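# Bend a rod into an upright arch between two sockets

## Task

Shape the rod into a standing arch, with one of its ends seated in each of the two sockets on the board.

## Robot and tools

ROBOT. Two arms, left_arm and right_arm, each with six revolute joints and a two-finger gripper; one command number drives both fingers. Bases in the scene frame: left_arm at (-0.028, +0.243, 0) m, right_arm at (+0.034, -0.297, 0) m, both turned almost exactly toward +x. A two-camera stand is fixed behind the arms. A loose object may occasionally get a brief external nudge.

FRAMES. Scene frame: origin at table-top height, halfway between the nominal bases; +x points out over the table, +y toward left_arm, +z up. Arm names do not match image left/right. Gripper frame: fingers point along its +z and close along its y. end_effector_position is the spot between the finger pads, roughly 1 cm short of the tips. Positions, quaternions (wxyz) and velocities in results are in the scene frame. Offsets you command are along each arm's own Hand target axes, not the scene axes.

execute_actions(actions, cameras). actions is a list of actions; each action is a table of 1 to 15 rows, one row per 1/30 s step; a table shorter than 15 repeats its final row to fill 15 steps. Every row is one flat list of 14 numbers, each in [-1, 1], covering both arms even if only one moves: left_arm dx, dy, dz, rx, ry, rz, opening, then right_arm in the same order. The six pose numbers are offsets, not poses: each row is measured from that arm's Hand target as it stood when the action began (rows do not add up within an action), but the next action or call starts from the new Hand target, so sending the same offset again moves further. Scale: 1.0 = 0.6 m for dx/dy/dz and 180 degrees for rotation; rx, ry, rz form one rotation vector. Opening is absolute: +1 fully open (0.093 m), -1 closed. To leave an arm alone, give its six pose numbers as 0 and repeat its current opening (0 is a real opening command). cameras: list of names, ["all"], or []; default shows all only for an empty actions list. An empty actions list just reports state and images.

move(target, speed, blend, opening_speed, grip_force, blocking, cameras). target is one 14-number row, or a list of up to 15 such rows, same layout and scale as above. Every row is an offset from the Hand targets at the start of the move, not from the previous row. Each gripper travels a straight line and turns the short way; nothing is avoided, including the other arm. speed: top path speed in m/s, 0.002 to 2.9, default 0.25 (turn rate up to twice that in rad/s); one value or one per target. blend: corner rounding in m for lists; 0 (default) stops at each target. opening_speed: rate of opening change per second on the -1..1 scale, at least 0.2. grip_force: newtons per finger pad, 10 to 50 (full); one value or one per arm; it persists; lower values close slowly. blocking=false returns after about 0.5 s while the move continues. A move is capped at 10 s. Keep paths away from an arm's own base; go around it, or the elbow may whip. Faster moves and targets far beyond a contact press harder. The result adds a move: line with the ending (done, off_target, moving, held, fault) and limits (paced = pose clipped, held = steps withheld).

wait(seconds): 0 to 3600; lets things run without new commands; a running move continues and may end it early. stop(): brakes a running move. zoom_image(camera, region): region [x0, y0, x1, y1] in pixels of that camera's newest image, at most 504 by 504. read_manual(section): licence texts only. finished_scene(scene): ends the current scene, giving its number; if that ends the first scene, make no further call in that reply.

CAMERAS: cam_head_left, cam_head_right, cam_high, cam_low, cam_left_wrist, cam_right_wrist, all 672x504.

RESULTS. Hand target is the last commanded pose after the controller limits orientation to 40 degrees from the measured one; the gripper often stops short of it, and waiting does not help, so send the remaining distance. Gravity and friction can leave the hand low or tilted, especially far out; check position and orientation after each move. grip_measured: +1 open, -1 closed; pads meet near -0.94, and each millimetre of object width adds about 0.0208; a reading may sit up to 0.02 too high. To hold, keep sending the number that closed the grip; about 0.41 below the width reading grips at full force; to release, send well above the width reading. The last value of each Joint positions list is the finger opening in metres. Joint torques follow joint order; joints 1 to 3 wrap at ±28 N m. Joint velocities may say within noise. Tool commands shows current gripper commands. A MOTOR HOT line appears at 75 °C; at 90 °C a fault folds that arm away for the rest of the scene, at 100 °C it collapses. Holding loads, stretching out or pushing at unreachable poses heats motors.

AVOID. Dropping the rod, releasing it while it moves, or leaving anything off the table. Hard hits on fixed or heavy things, slams and very hard pushes. Any contact or squeeze between the two arms, including closing one gripper on the other's fingers. Strain on a wrist camera cable. Arm stops and faults.

Each tool is called after ">>>" by a JSON object that holds its "method" and its "body", one argument or row to a line.

## Session

>>> {"method": "execute_actions", "body": {
  "actions": []
}}

Scene clock: 0.00 s.
left_arm: end_effector_position=(+0.3139, +0.2739, +0.1031) grip_measured=+1.000 end_effector_quat_wxyz=(+0.556, -0.042, +0.827, +0.068) | right_arm: end_effector_position=(+0.4776, -0.2023, +0.1025) grip_measured=+1.000 end_effector_quat_wxyz=(+0.515, -0.029, +0.830, +0.211)
Joint positions: left_arm=[0.009 1.233 0.259 0.588 -0.141 0.015 0.093] | right_arm=[0.104 1.712 0.683 0.622 -0.296 0.229 0.093]
Joint velocities: within noise
Joint torques (N m): no reading
Heat: left arm: 29 °C; right arm: 29 °C.
Hand target: left_arm +0.3172, +0.2740, +0.1105; +0.565, -0.043, +0.821, +0.068 | right_arm +0.4784, -0.2022, +0.1040; +0.516, -0.028, +0.830, +0.211
Tool commands: left_gripper/opening=+1.0 right_gripper/opening=+1.0

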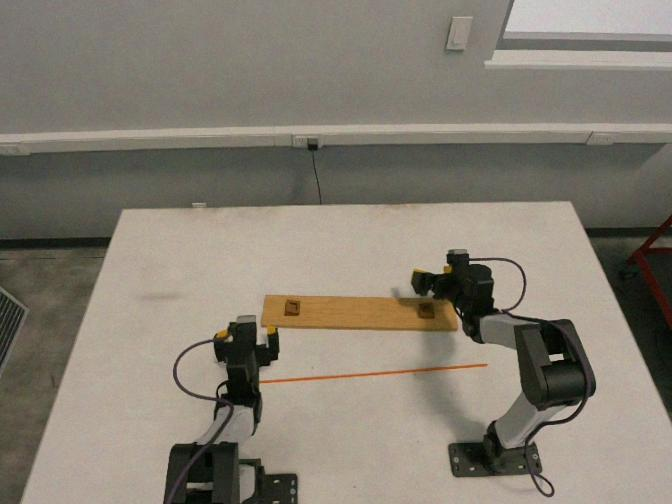

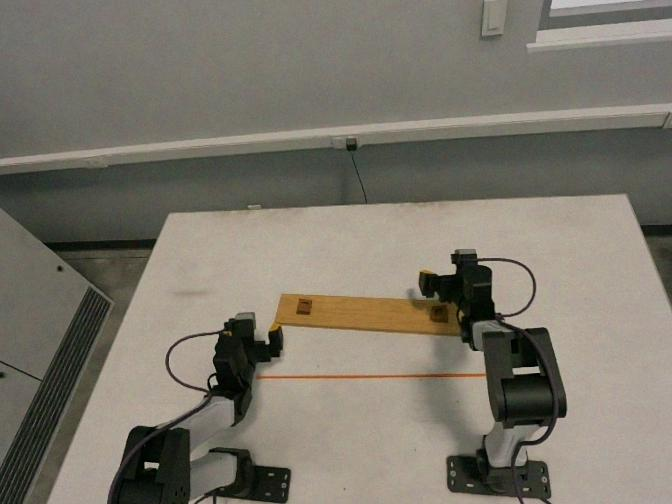

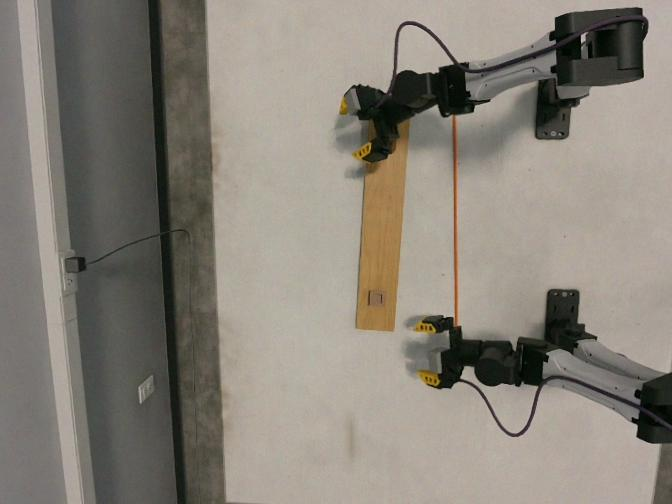

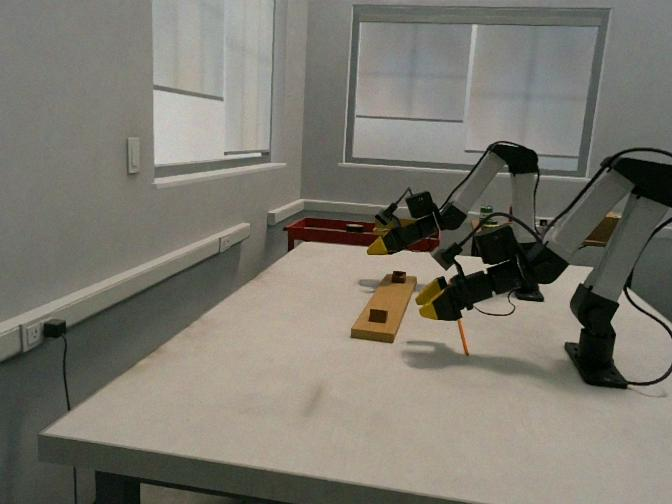

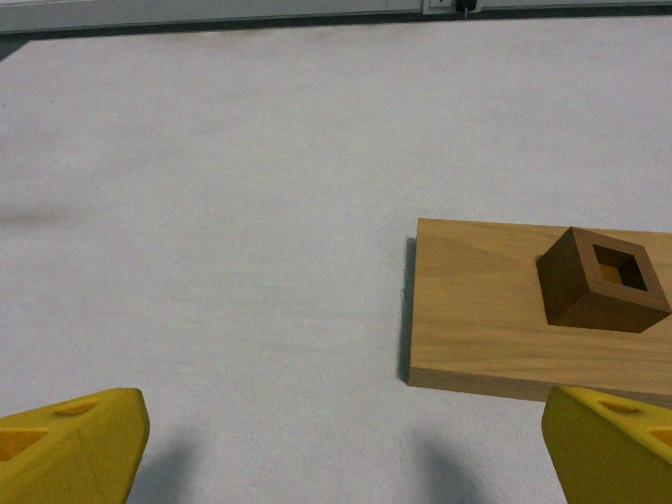

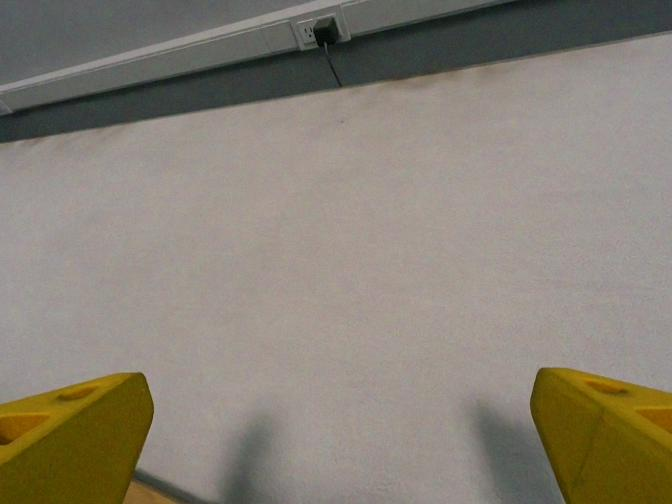

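>>> {"method": "move", "body": {
  "target": [-0.034,-0.073,-0.110,0.337,0.265,0.460,0.3,0.074,0.039,-0.338,-0.159,0.378,-0.417,0.3],
  "cameras": ["all"]
}}

Scene clock: 41.80 s.
left_arm: end_effector_position=(+0.2658, +0.2208, +0.1459) grip_measured=+0.302 end_effector_quat_wxyz=(+0.001, +0.701, +0.713, -0.004) | right_arm: end_effector_position=(+0.2795, -0.2500, +0.1452) grip_measured=+0.302 end_effector_quat_wxyz=(-0.005, +0.701, -0.713, -0.006)
Joint positions: left_arm=[-0.083 1.662 1.469 -1.382 0.007 1.483 0.06] | right_arm=[0.181 1.484 1.288 -1.372 -0.016 -1.374 0.06]
Joint torques (N m): left_arm=[-0.53 -7.53 8.9 0.12 0.04 -0.01] | right_arm=[0.64 -5.72 9.26 0.14 0.17 -0.21]
Heat: left arm: 34 °C; right arm: 37 °C.
Hand target: left_arm +0.2700, +0.2200, +0.1497; +0.000, +0.707, +0.707, +0.000 | right_arm +0.2804, -0.2505, +0.1498; +0.000, +0.707, -0.707, -0.001
Off the commanded pose: left_arm 0.006 m, 1 deg | right_arm 0.005 m, 1 deg.
move: done

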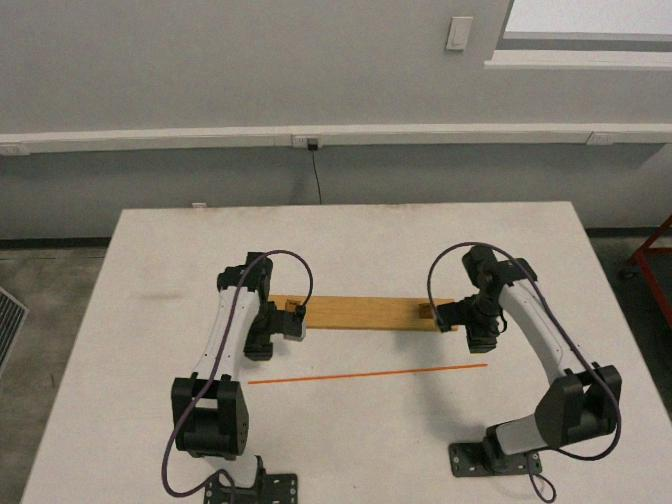

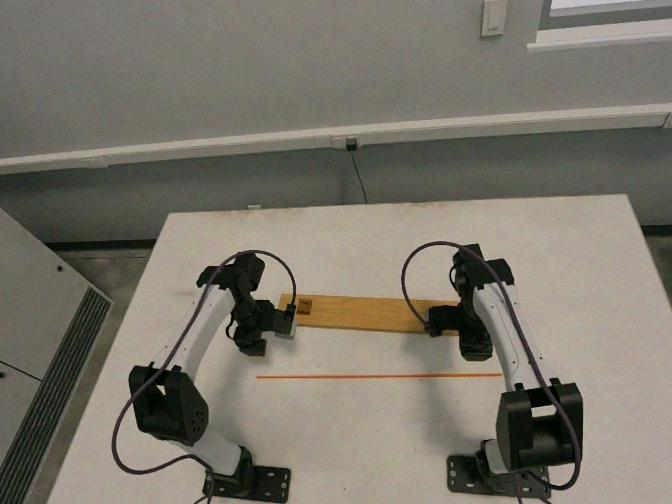

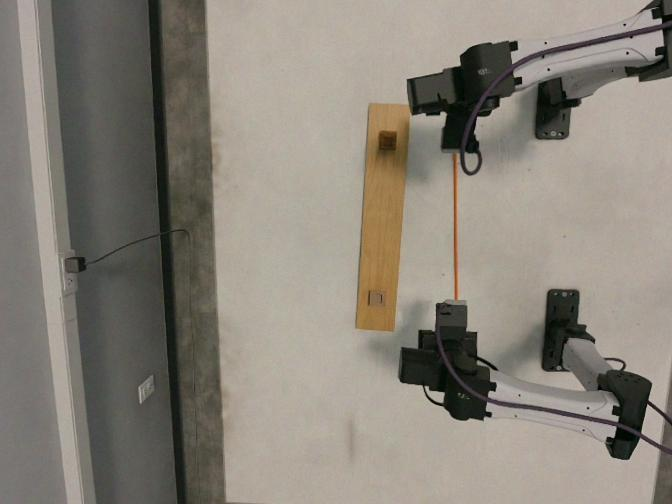

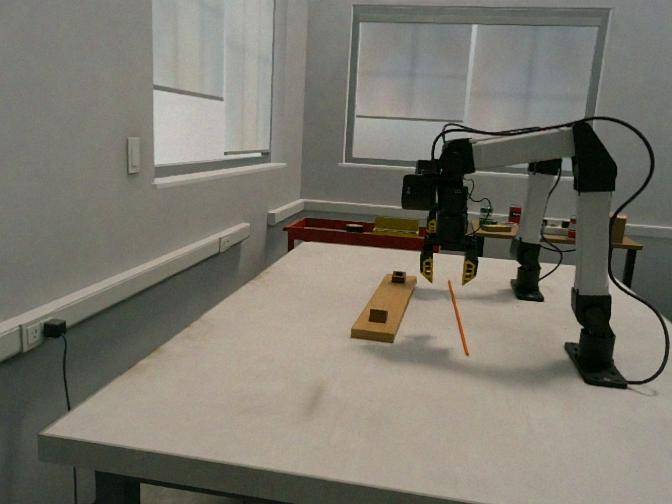

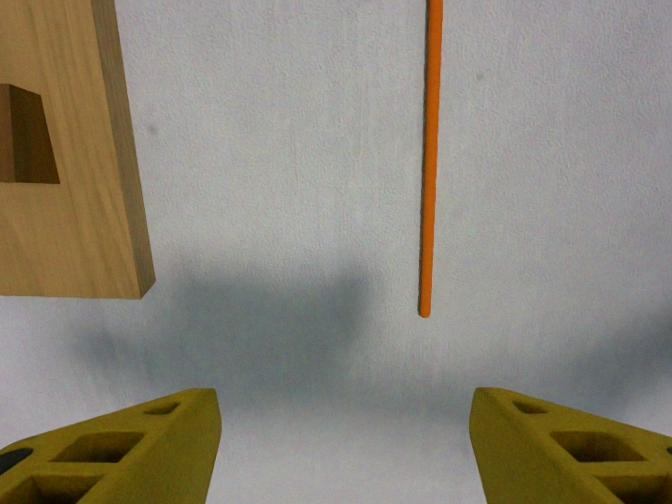

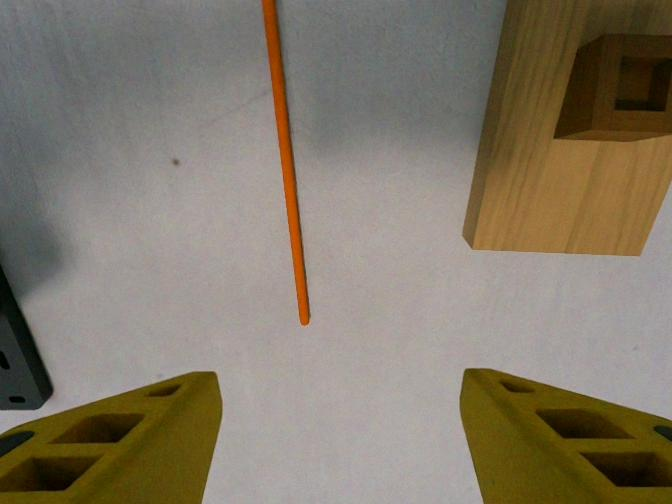

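>>> {"method": "move", "body": {
  "target": [0.0083,-0.0895,0.166,0,0,-0.0256,0,0.0172,0.0417,0.1663,0,0,-0.0256,0],
  "cameras": ["cam_left_wrist","cam_right_wrist","cam_high","cam_low"]
}}

>>> {"method": "zoom_image", "body": {
  "camera": "cam_low",
  "region": [320, 240, 500, 375]
}}

Scene clock: 98.40 s.
left_arm: end_effector_position=(+0.2150, +0.2246, +0.0478) grip_measured=+0.002 end_effector_quat_wxyz=(-0.008, +0.678, +0.735, -0.010) | right_arm: end_effector_position=(+0.2529, -0.2578, +0.0494) grip_measured=+0.002 end_effector_quat_wxyz=(+0.008, +0.734, -0.679, -0.013)
Joint positions: left_arm=[-0.083 1.546 0.952 -1.002 0.006 1.421 0.045] | right_arm=[0.172 1.461 0.88 -1.018 -0.011 -1.477 0.045]
Joint torques (N m): left_arm=[-0.23 -9.17 4.68 0.31 0.06 -0.18] | right_arm=[-0.66 -7.64 5.57 0.43 0.13 -0.21]
Heat: left arm: 37 °C; right arm: 36 °C.
Hand target: left_arm +0.2164, +0.2251, +0.0502; +0.000, +0.678, +0.735, +0.000 | right_arm +0.2552, -0.2606, +0.0501; +0.000, +0.735, -0.678, -0.001
Off the commanded pose: left_arm 0.003 m, 1 deg | right_arm 0.004 m, 2 deg.
move: done
Images, in order (width x height): cam_high 672x504, cam_low 672x504, cam_left_wrist 672x504, cam_right_wrist 672x504.

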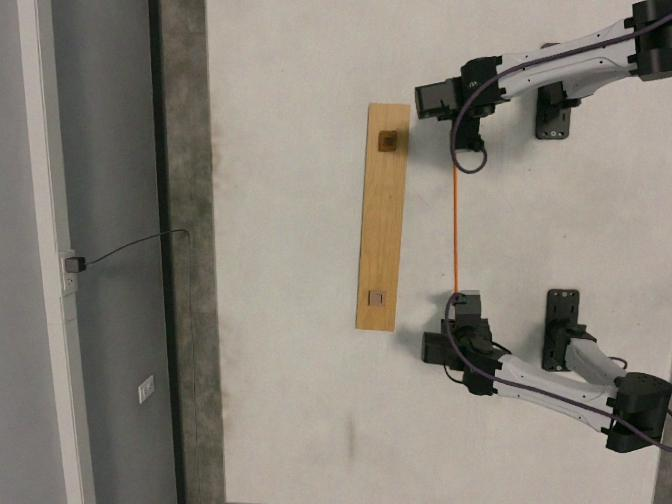

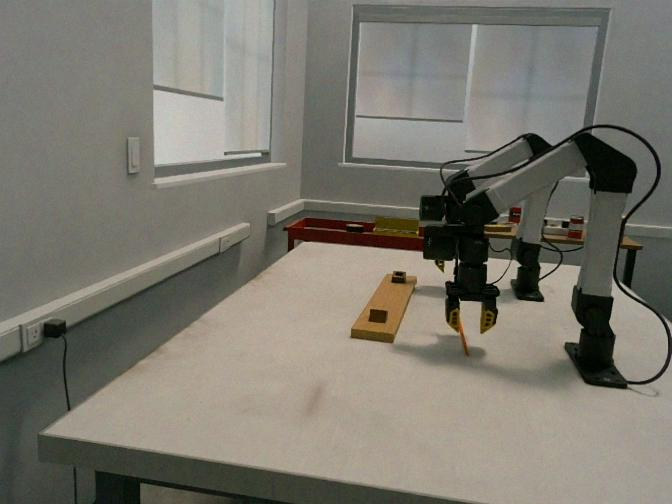

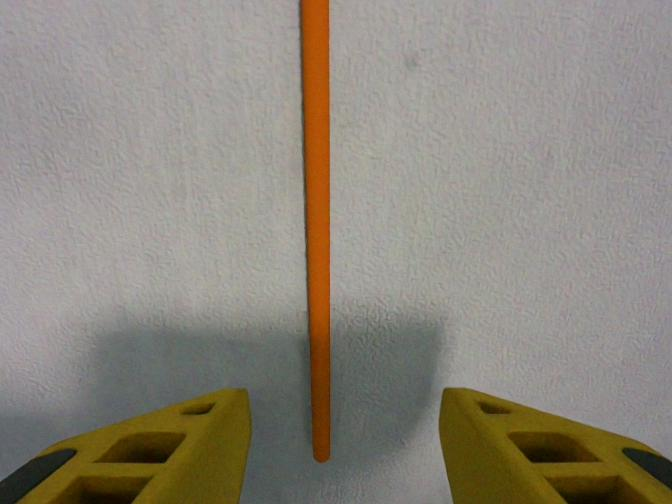

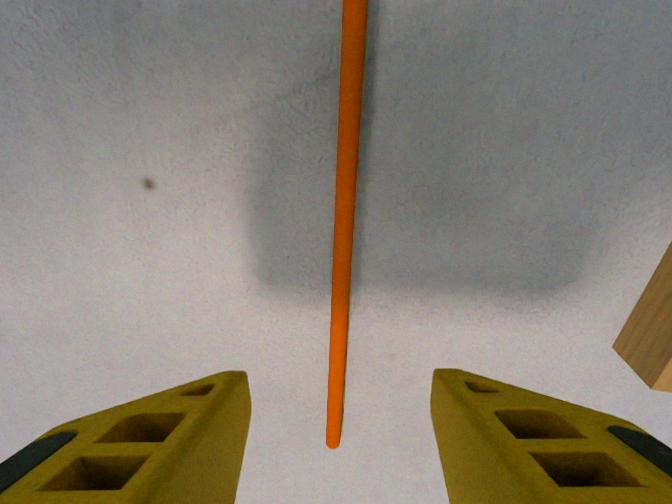

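Scaled by 2.800 from the camera's image (finer frame: 960x720).

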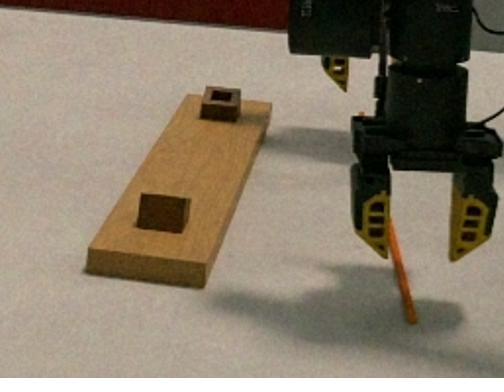

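>>> {"method": "move", "body": {
  "target": [0,0.01,0.06,0,0,0,0,0,0,0.0625,0,0,0,0],
  "speed": 0.1,
  "cameras": ["cam_low"]
}}

>>> {"method": "move", "body": {
  "target": [0,0,0,0,0,0,-1,0,0,0,0,0,0,-1],
  "opening_speed": 0.7,
  "cameras": ["cam_left_wrist","cam_right_wrist"]
}}

Scene clock: 109.87 s.
left_arm: end_effector_position=(+0.2233, +0.2241, +0.0189) grip_measured=+0.002 end_effector_quat_wxyz=(+0.004, +0.678, +0.735, +0.000) | right_arm: end_effector_position=(+0.2562, -0.2572, +0.0193) grip_measured=+0.002 end_effector_quat_wxyz=(-0.007, +0.734, -0.679, -0.001)
Joint positions: left_arm=[-0.083 1.597 0.878 -0.846 0.006 1.421 0.045] | right_arm=[0.172 1.489 0.776 -0.847 -0.011 -1.478 0.045]
Joint torques (N m): left_arm=[0.06 -6.24 4.48 0.34 0.06 -0.14] | right_arm=[-0.65 -4.11 5.33 0.52 0.12 -0.22]
Heat: left arm: 36 °C; right arm: 35 °C.
Hand target: left_arm +0.2223, +0.2256, +0.0141; +0.000, +0.678, +0.735, +0.000 | right_arm +0.2554, -0.2606, +0.0126; +0.000, +0.735, -0.678, -0.001
Off the commanded pose: left_arm 0.005 m, 1 deg | right_arm 0.008 m, 1 deg.
move: done

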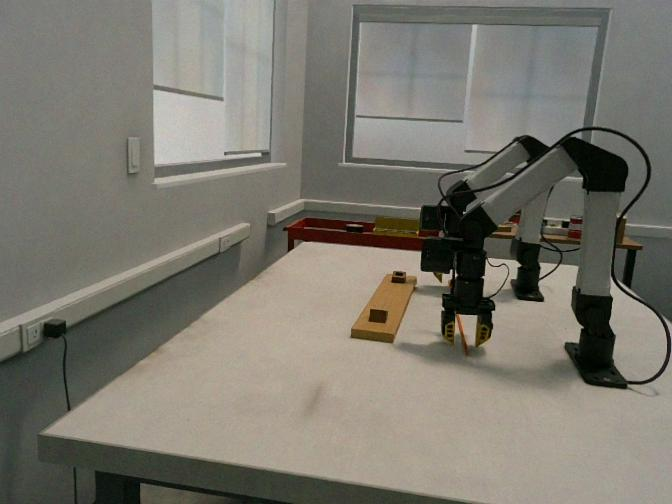

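Scene clock: 111.83 s.
left_arm: end_effector_position=(+0.2233, +0.2241, +0.0189) grip_measured=-0.940 end_effector_quat_wxyz=(+0.004, +0.678, +0.735, +0.000) | right_arm: end_effector_position=(+0.2563, -0.2572, +0.0193) grip_measured=-0.971 end_effector_quat_wxyz=(-0.007, +0.734, -0.679, -0.001)
Joint positions: left_arm=[-0.083 1.597 0.878 -0.845 0.006 1.421 0] | right_arm=[0.172 1.489 0.776 -0.847 -0.011 -1.478 0]
Joint torques (N m): left_arm=[0.06 -6.23 4.48 0.37 0.06 -0.14] | right_arm=[-0.65 -4.1 5.33 0.52 0.12 -0.21]
Heat: left arm: 35 °C; right arm: 35 °C.
Hand target: left_arm +0.2223, +0.2256, +0.0141; +0.000, +0.678, +0.735, +0.000 | right_arm +0.2553, -0.2606, +0.0127; +0.000, +0.735, -0.678, -0.001
Off the commanded pose: left_arm 0.005 m, 1 deg | right_arm 0.007 m, 1 deg.
move: done

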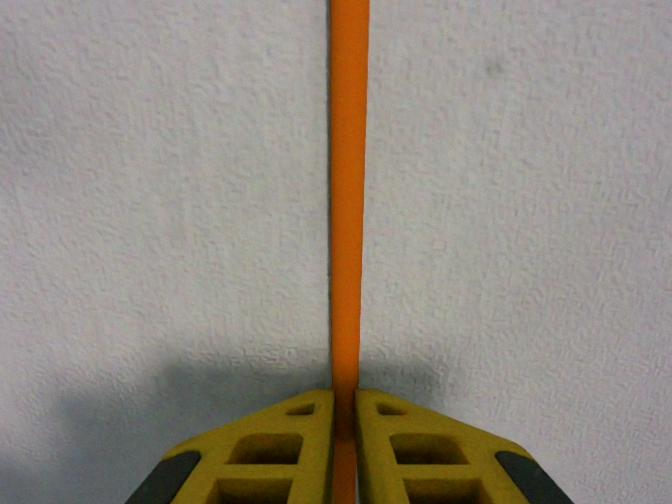

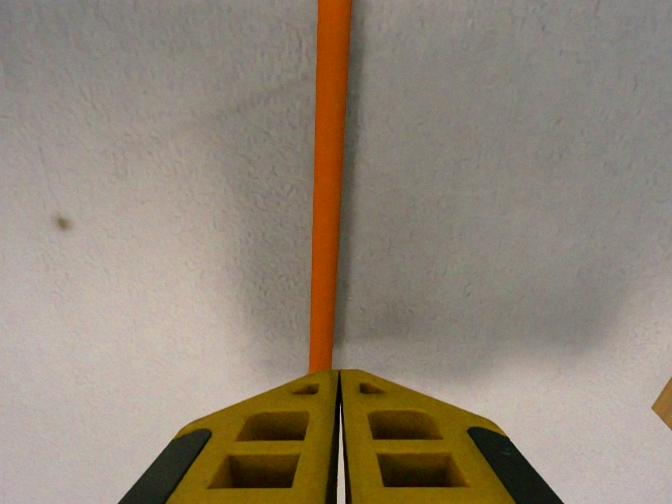

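>>> {"method": "move", "body": {
  "target": [0,0,0,0,0,0,-0.4,0,0,0,0,0,0,-0.2],
  "opening_speed": 1.5
}}

>>> {"method": "move", "body": {
  "target": [0,0,0.0185,0,0,0,-0.4,0,0.0083,0.0187,0,0,0,-0.2],
  "speed": 0.05
}}

>>> {"method": "move", "body": {
  "target": [0,0,0,0,0,0,-1,0,0,0,0,0,0,-1],
  "opening_speed": 0.7,
  "cameras": ["cam_left_wrist","cam_right_wrist"]
}}

Scene clock: 118.60 s.
left_arm: end_effector_position=(+0.2233, +0.2241, +0.0189) grip_measured=-0.402 end_effector_quat_wxyz=(+0.004, +0.678, +0.735, +0.000) | right_arm: end_effector_position=(+0.2563, -0.2572, +0.0193) grip_measured=-0.202 end_effector_quat_wxyz=(-0.007, +0.734, -0.679, -0.001)
Joint positions: left_arm=[-0.083 1.597 0.878 -0.845 0.006 1.421 0.026] | right_arm=[0.172 1.489 0.776 -0.847 -0.011 -1.478 0.035]
Joint torques (N m): left_arm=[0.05 -6.24 4.48 0.37 0.06 -0.14] | right_arm=[-0.64 -4.11 5.34 0.52 0.12 -0.21]
Heat: left arm: 35 °C; right arm: 35 °C.
Hand target: left_arm +0.2223, +0.2256, +0.0141; +0.000, +0.678, +0.735, +0.000 | right_arm +0.2553, -0.2606, +0.0127; +0.000, +0.735, -0.678, -0.001
Off the commanded pose: left_arm 0.005 m, 1 deg | right_arm 0.007 m, 1 deg.
move: done

Scene clock: 119.63 s.
left_arm: end_effector_position=(+0.2233, +0.2241, +0.0157) grip_measured=-0.402 end_effector_quat_wxyz=(+0.005, +0.678, +0.735, +0.000) | right_arm: end_effector_position=(+0.2513, -0.2581, +0.0077) grip_measured=-0.202 end_effector_quat_wxyz=(-0.007, +0.734, -0.679, -0.002)
Joint positions: left_arm=[-0.083 1.602 0.869 -0.83 0.006 1.421 0.026] | right_arm=[0.172 1.496 0.729 -0.796 -0.011 -1.478 0.036]
Joint torques (N m): left_arm=[0.06 -4.68 2.76 0.67 0.07 -0.14] | right_arm=[-0.47 -4.04 5.23 0.51 0.12 -0.19]
Heat: left arm: 35 °C; right arm: 35 °C.
Hand target: left_arm +0.2224, +0.2256, +0.0031; +0.000, +0.678, +0.735, +0.000 | right_arm +0.2503, -0.2610, +0.0014; +0.000, +0.735, -0.678, -0.001
Off the commanded pose: left_arm 0.013 m, 1 deg | right_arm 0.007 m, 1 deg.
move: off_target (left_arm)

Scene clock: 121.27 s.
left_arm: end_effector_position=(+0.2277, +0.2245, +0.0156) grip_measured=-0.932 end_effector_quat_wxyz=(+0.011, +0.678, +0.735, +0.008) | right_arm: end_effector_position=(+0.2523, -0.2579, +0.0077) grip_measured=-0.928 end_effector_quat_wxyz=(-0.008, +0.734, -0.679, +0.000)
Joint positions: left_arm=[-0.083 1.602 0.868 -0.811 0.002 1.421 0] | right_arm=[0.172 1.496 0.729 -0.791 -0.011 -1.478 0.001]
Joint torques (N m): left_arm=[0.05 -4.72 2.8 0.53 0.1 -0.14] | right_arm=[-0.44 -4.04 5.24 0.49 0.13 -0.19]
Heat: left arm: 34 °C; right arm: 35 °C.
Hand target: left_arm +0.2223, +0.2256, +0.0031; +0.000, +0.678, +0.735, +0.001 | right_arm +0.2503, -0.2610, +0.0014; +0.000, +0.735, -0.678, -0.001
Off the commanded pose: left_arm 0.014 m, 2 deg | right_arm 0.007 m, 1 deg.
move: done

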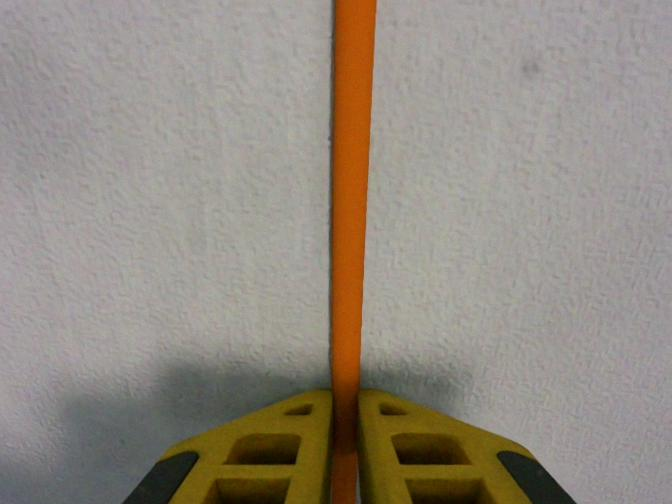

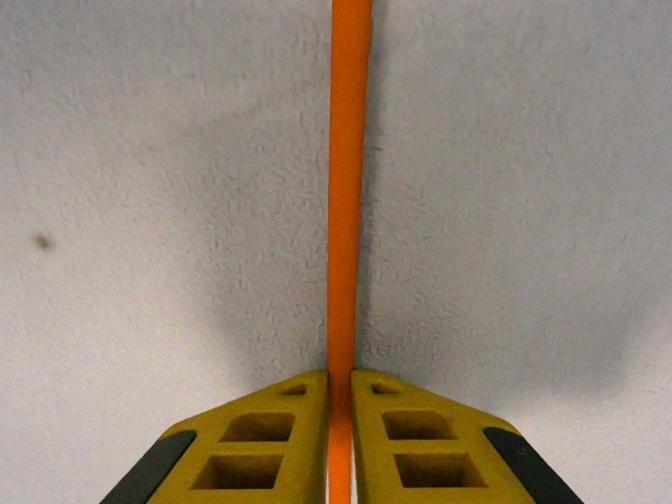

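>>> {"method": "move", "body": {
  "target": [
    [0,0,-0.18,0,0,0,-1,0,0,-0.18,0,0,0,-1],
    [-0.0143,0.179,-0.4115,-0.5,-0.02,0.02,-1,0.008,-0.133,-0.414,0.5,0.02,0.02,-1]
  ],
  "blend": 0.03,
  "speed": [0.15,0.3],
  "cameras": ["all"]
}}

Scene clock: 138.63 s.
left_arm: end_effector_position=(+0.3298, +0.2254, +0.2514) grip_measured=-0.938 end_effector_quat_wxyz=(+0.496, +0.500, +0.504, +0.500) | right_arm: end_effector_position=(+0.3296, -0.2582, +0.2536) grip_measured=-0.940 end_effector_quat_wxyz=(+0.505, -0.501, +0.499, -0.495)
Joint positions: left_arm=[-0.111 1.005 0.429 0.569 -0.107 1.569 0] | right_arm=[0.288 0.629 0.329 0.3 0.277 -1.563 0]
Joint torques (N m): left_arm=[0.46 -2.8 6.48 2.17 0.17 -0.16] | right_arm=[-0.13 0.69 7.43 2.25 0.17 -0.11]
Heat: left arm: 33 °C; right arm: 34 °C.
Hand target: left_arm +0.3300, +0.2255, +0.2500; +0.500, +0.500, +0.500, +0.501 | right_arm +0.3305, -0.2595, +0.2497; +0.501, -0.500, +0.500, -0.499
Off the commanded pose: left_arm 0.001 m, 1 deg | right_arm 0.004 m, 1 deg.
move: done

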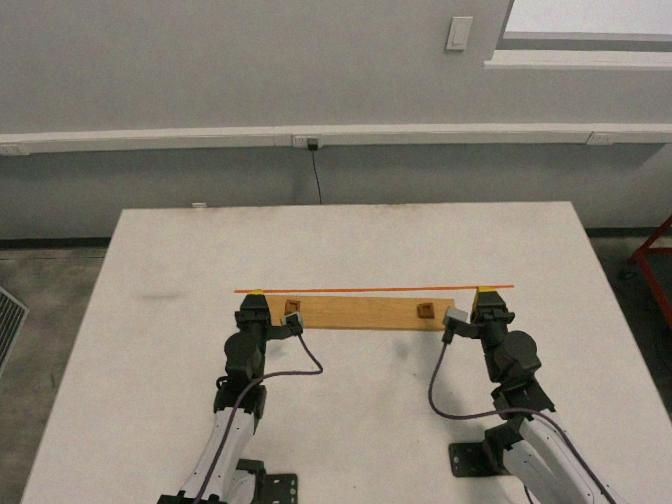

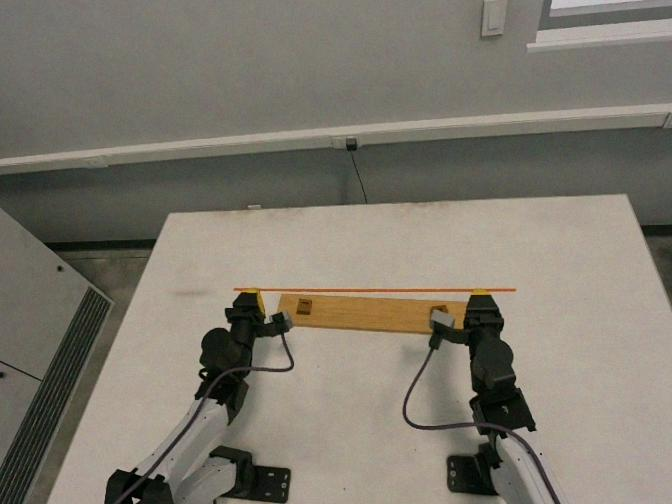

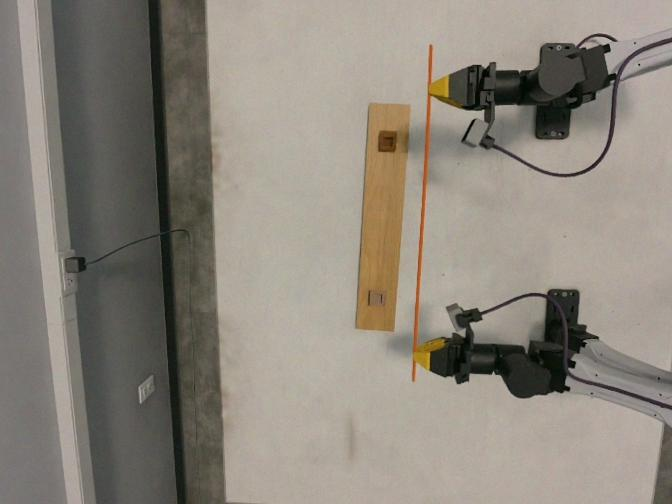

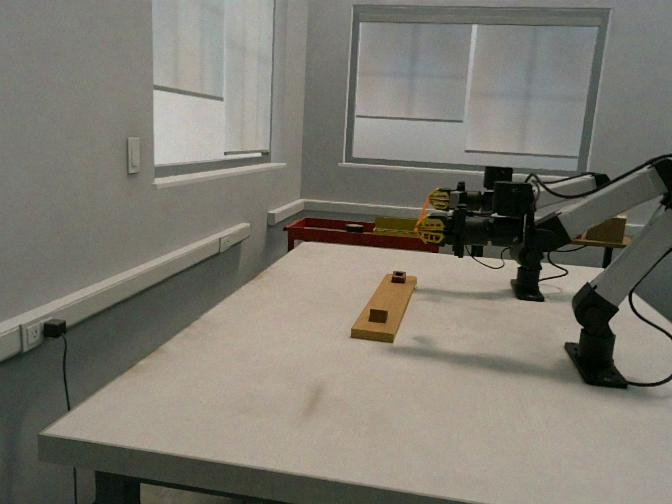

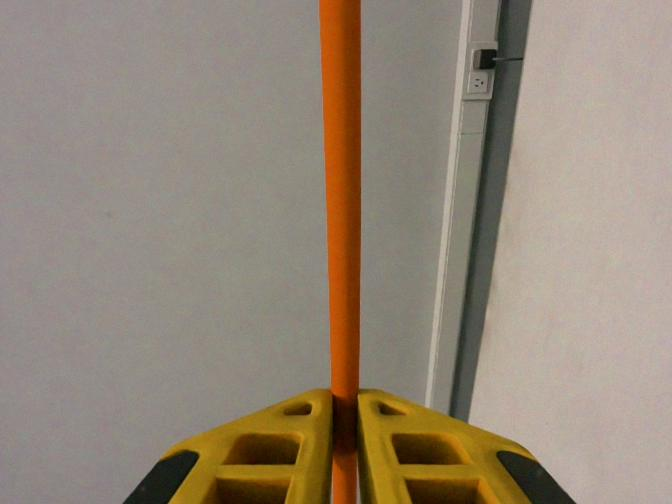

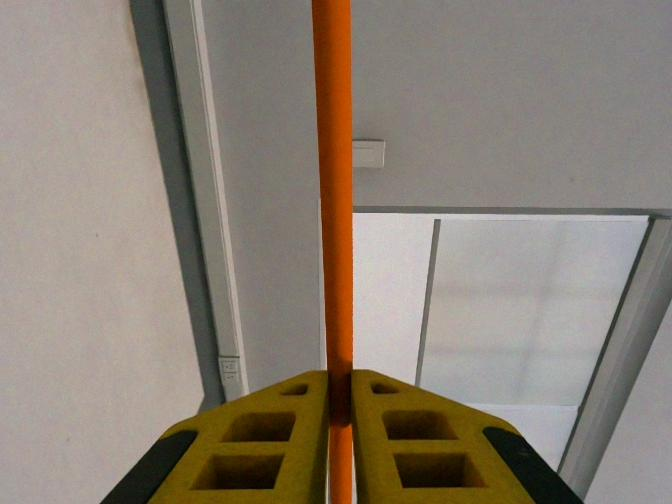

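>>> {"method": "move", "body": {
  "target": [
    [-0.01,0,0,0,0,-0.1111,-1,-0.01,0,0,0,0,0.1111,-1],
    [-0.0333,0,0,0,0,-0.2222,-1,-0.0333,0,0,0,0,0.2222,-1],
    [-0.0713,0,0,0,0,-0.3333,-1,-0.0713,0,0,0,0,0.3333,-1],
    [-0.12,0,0,0,0,-0.4444,-1,-0.12,0,0,0,0,0.4444,-1]
  ],
  "blend": 0.02,
  "speed": 0.2,
  "cameras": ["all"]
}}

Scene clock: 159.50 s.
left_arm: end_effector_position=(+0.3251, +0.1625, +0.2260) grip_measured=-0.939 end_effector_quat_wxyz=(+0.676, +0.085, +0.726, +0.095) | right_arm: end_effector_position=(+0.3269, -0.1966, +0.2260) grip_measured=-0.941 end_effector_quat_wxyz=(+0.679, -0.091, +0.722, -0.100)
Joint positions: left_arm=[-0.439 1.104 0.429 0.599 -0.448 0.224 0] | right_arm=[0.698 0.854 0.329 0.447 0.717 -0.221 0]
Joint torques (N m): left_arm=[-1.06 -3.44 10.7 2.35 0.11 -0.69] | right_arm=[1.1 -0.57 11.93 2.31 -0.01 0.4]
Heat: left arm: 36 °C; right arm: 35 °C.
Hand target: left_arm +0.3301, +0.1536, +0.2500; +0.705, +0.061, +0.704, +0.063 | right_arm +0.3303, -0.1875, +0.2498; +0.705, -0.062, +0.704, -0.061
Off the commanded pose: left_arm 0.026 m, 6 deg | right_arm 0.026 m, 7 deg.
move: off_target (left_arm, right_arm)

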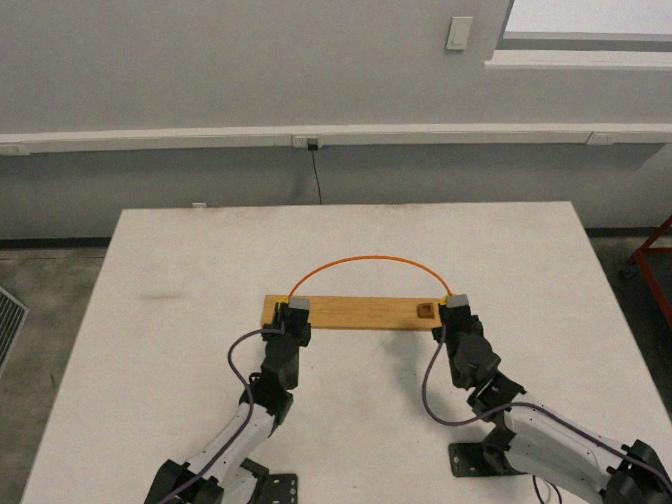

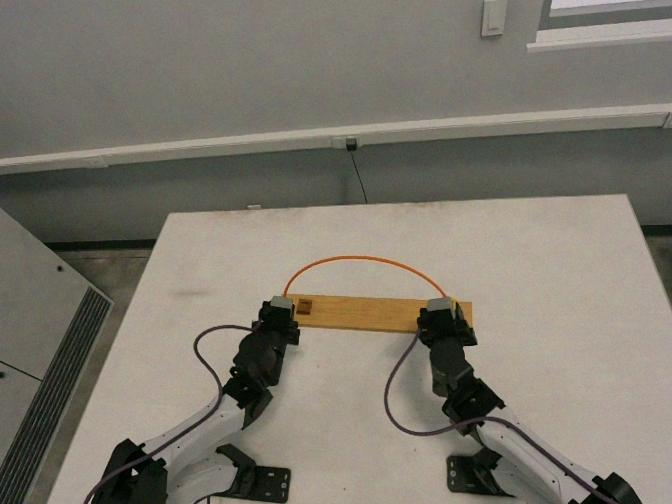

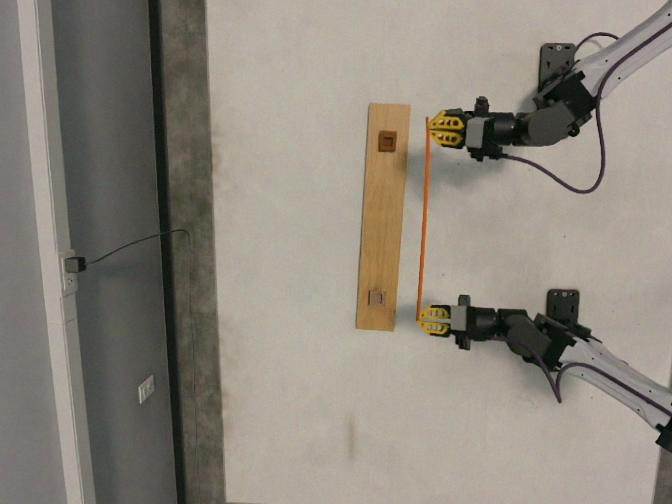

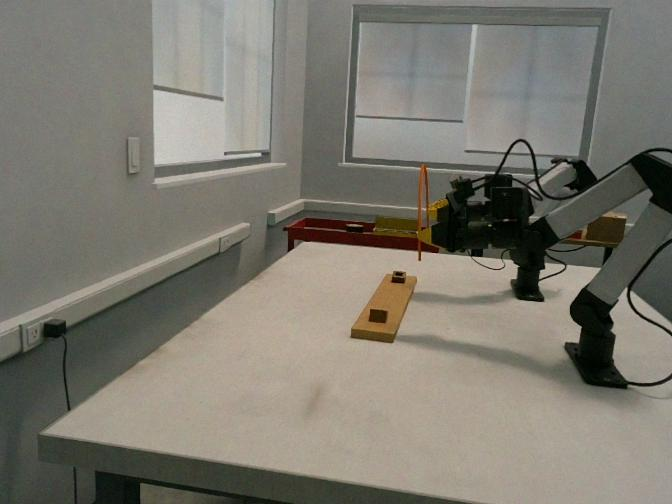

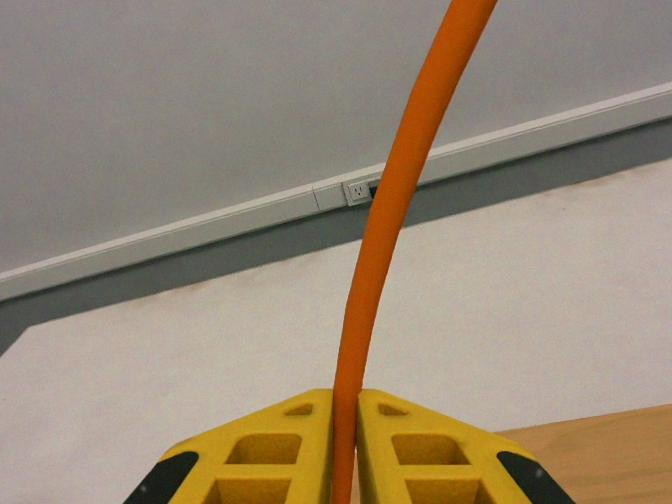

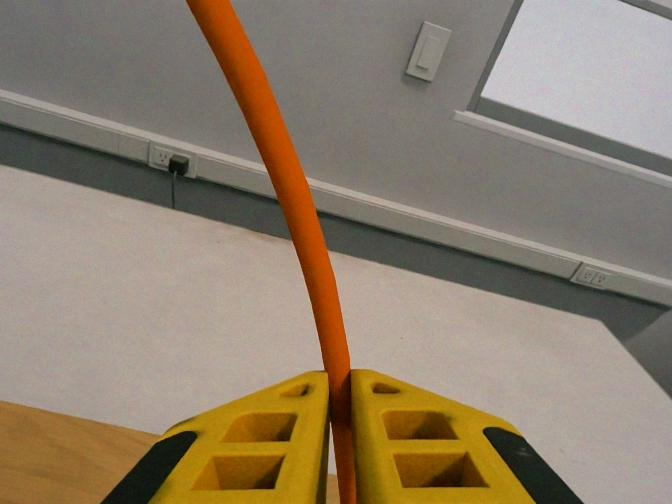

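>>> {"method": "move", "body": {
  "target": [0.187,0.102,-0.083,0,0,0,-1,0.141,0.160,-0.083,0,0,0,-1],
  "speed": 0.2,
  "cameras": ["all"]
}}

Scene clock: 178.97 s.
left_arm: end_effector_position=(+0.2817, +0.2383, +0.1488) grip_measured=-0.939 end_effector_quat_wxyz=(+0.685, +0.066, +0.720, +0.089) | right_arm: end_effector_position=(+0.2824, -0.1129, +0.1472) grip_measured=-0.941 end_effector_quat_wxyz=(+0.692, -0.076, +0.712, -0.091)
Joint positions: left_arm=[-0.088 1.111 0.016 1.049 -0.112 0.215 0] | right_arm=[1.171 1.527 0.223 1.232 1.194 -0.17 0]
Joint torques (N m): left_arm=[0.14 -2 4.9 2.21 0.37 -0.59] | right_arm=[1.05 -3.69 4.96 2.13 -0.02 0.19]
Heat: left arm: 42 °C; right arm: 37 °C.
Hand target: left_arm +0.2803, +0.2333, +0.1501; +0.705, +0.062, +0.704, +0.063 | right_arm +0.2804, -0.1076, +0.1500; +0.705, -0.062, +0.704, -0.061
Off the commanded pose: left_arm 0.005 m, 4 deg | right_arm 0.006 m, 4 deg.
joint sent to its limit (left arm) — joint 3 (elbow), lower limit, where the elbow is as bent as it goes. The joint targets still meet the commanded pose.
move: off_target (left_arm, right_arm)

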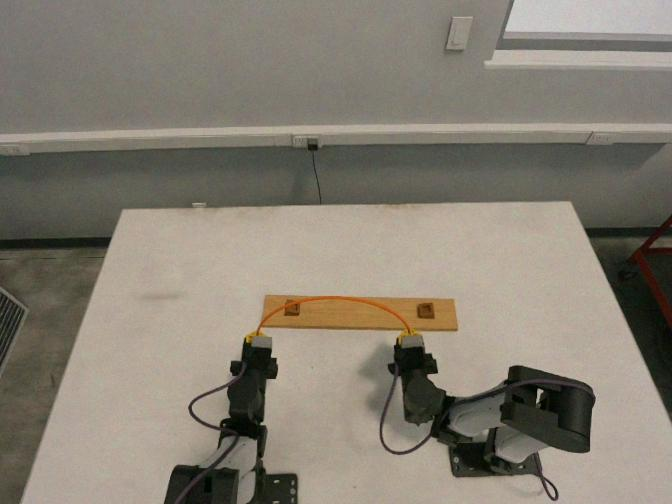

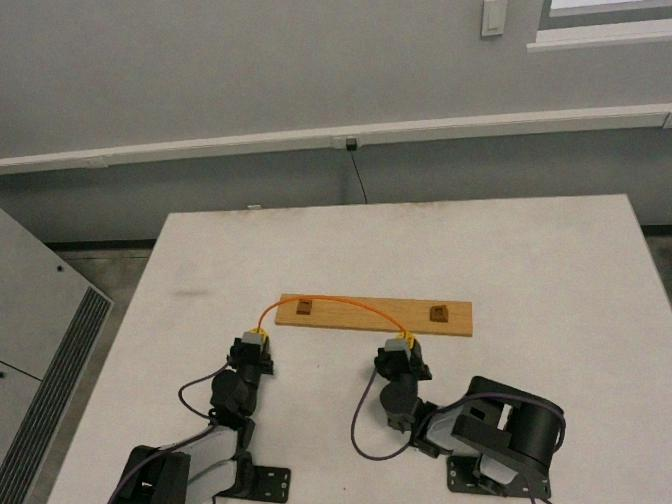

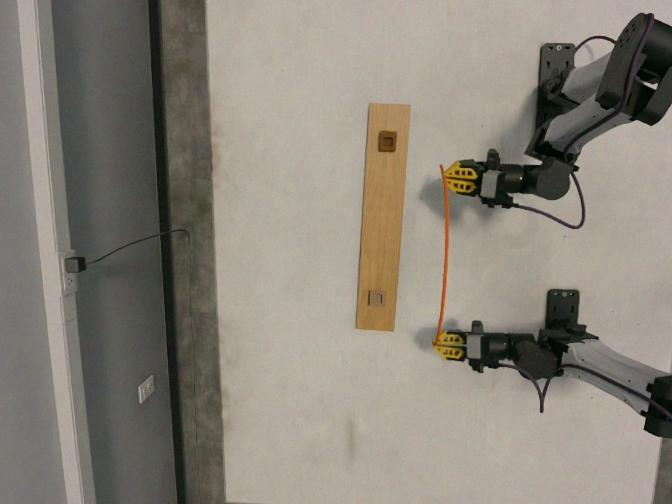

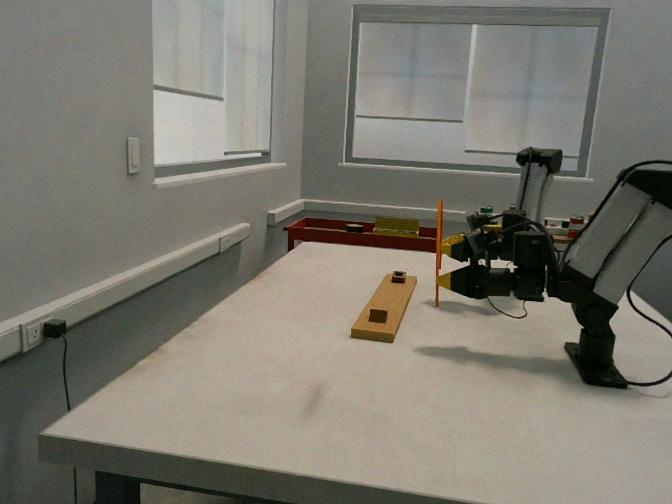

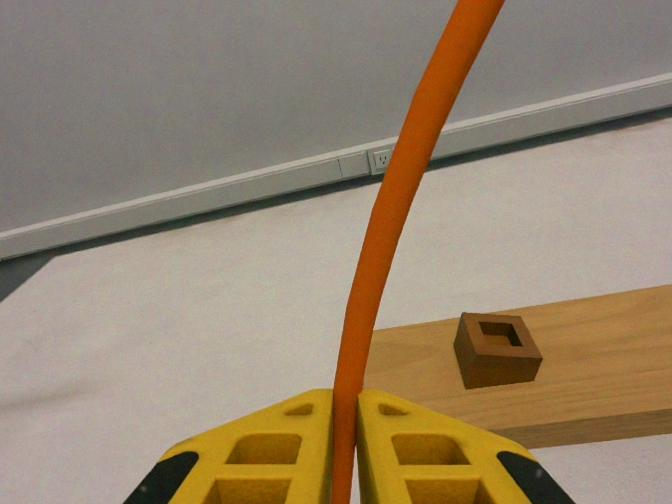

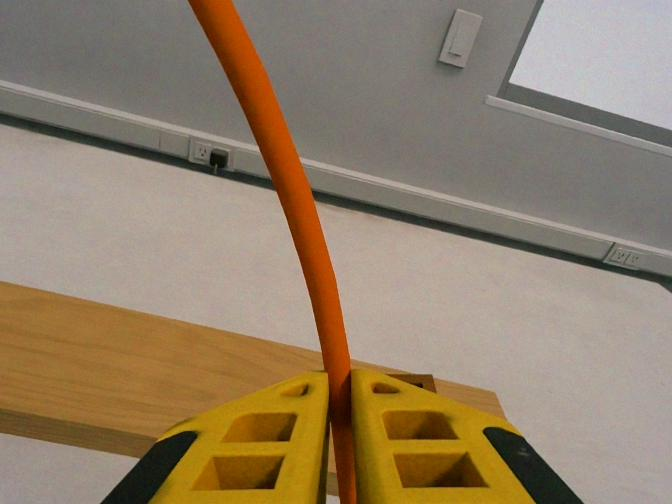

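>>> {"method": "zoom_image", "body": {
  "camera": "cam_right_wrist",
  "region": [330, 340, 470, 440]
}}

>>> {"method": "zoom_image", "body": {
  "camera": "cam_head_left",
  "region": [240, 270, 480, 370]
}}

>>> {"method": "zoom_image", "body": {
  "camera": "cam_low",
  "region": [320, 190, 500, 345]
}}

>>> {"method": "zoom_image", "body": {
  "camera": "cam_high",
  "region": [330, 90, 490, 350]
}}

Scaled by 3.600 from the camera's image (finer frame: 960x720).

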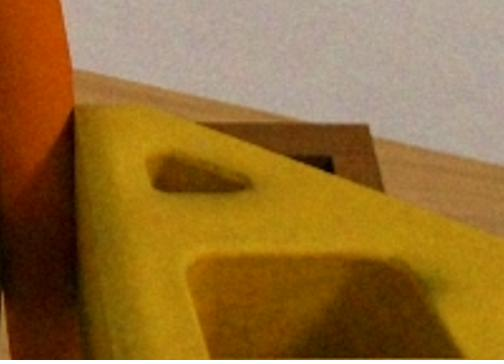

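Scaled by 2.100 from the camera's image (finer frame: 960x720).

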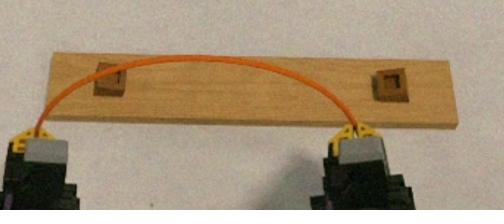

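Scaled by 2.800 from the camera's image (finer frame: 960x720).

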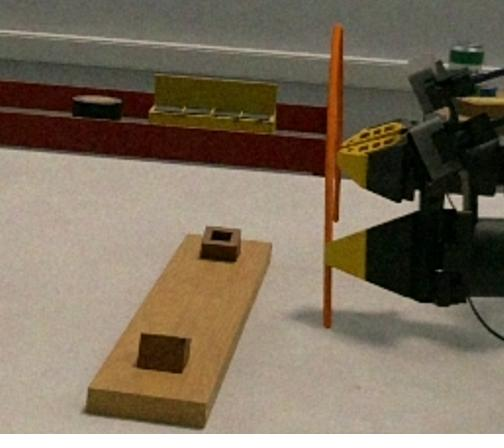

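Scaled by 1.938 from the camera's image (finer frame: 960x720).

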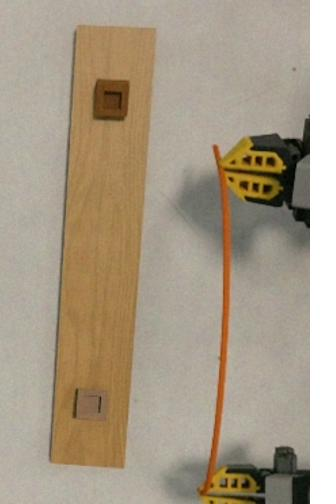

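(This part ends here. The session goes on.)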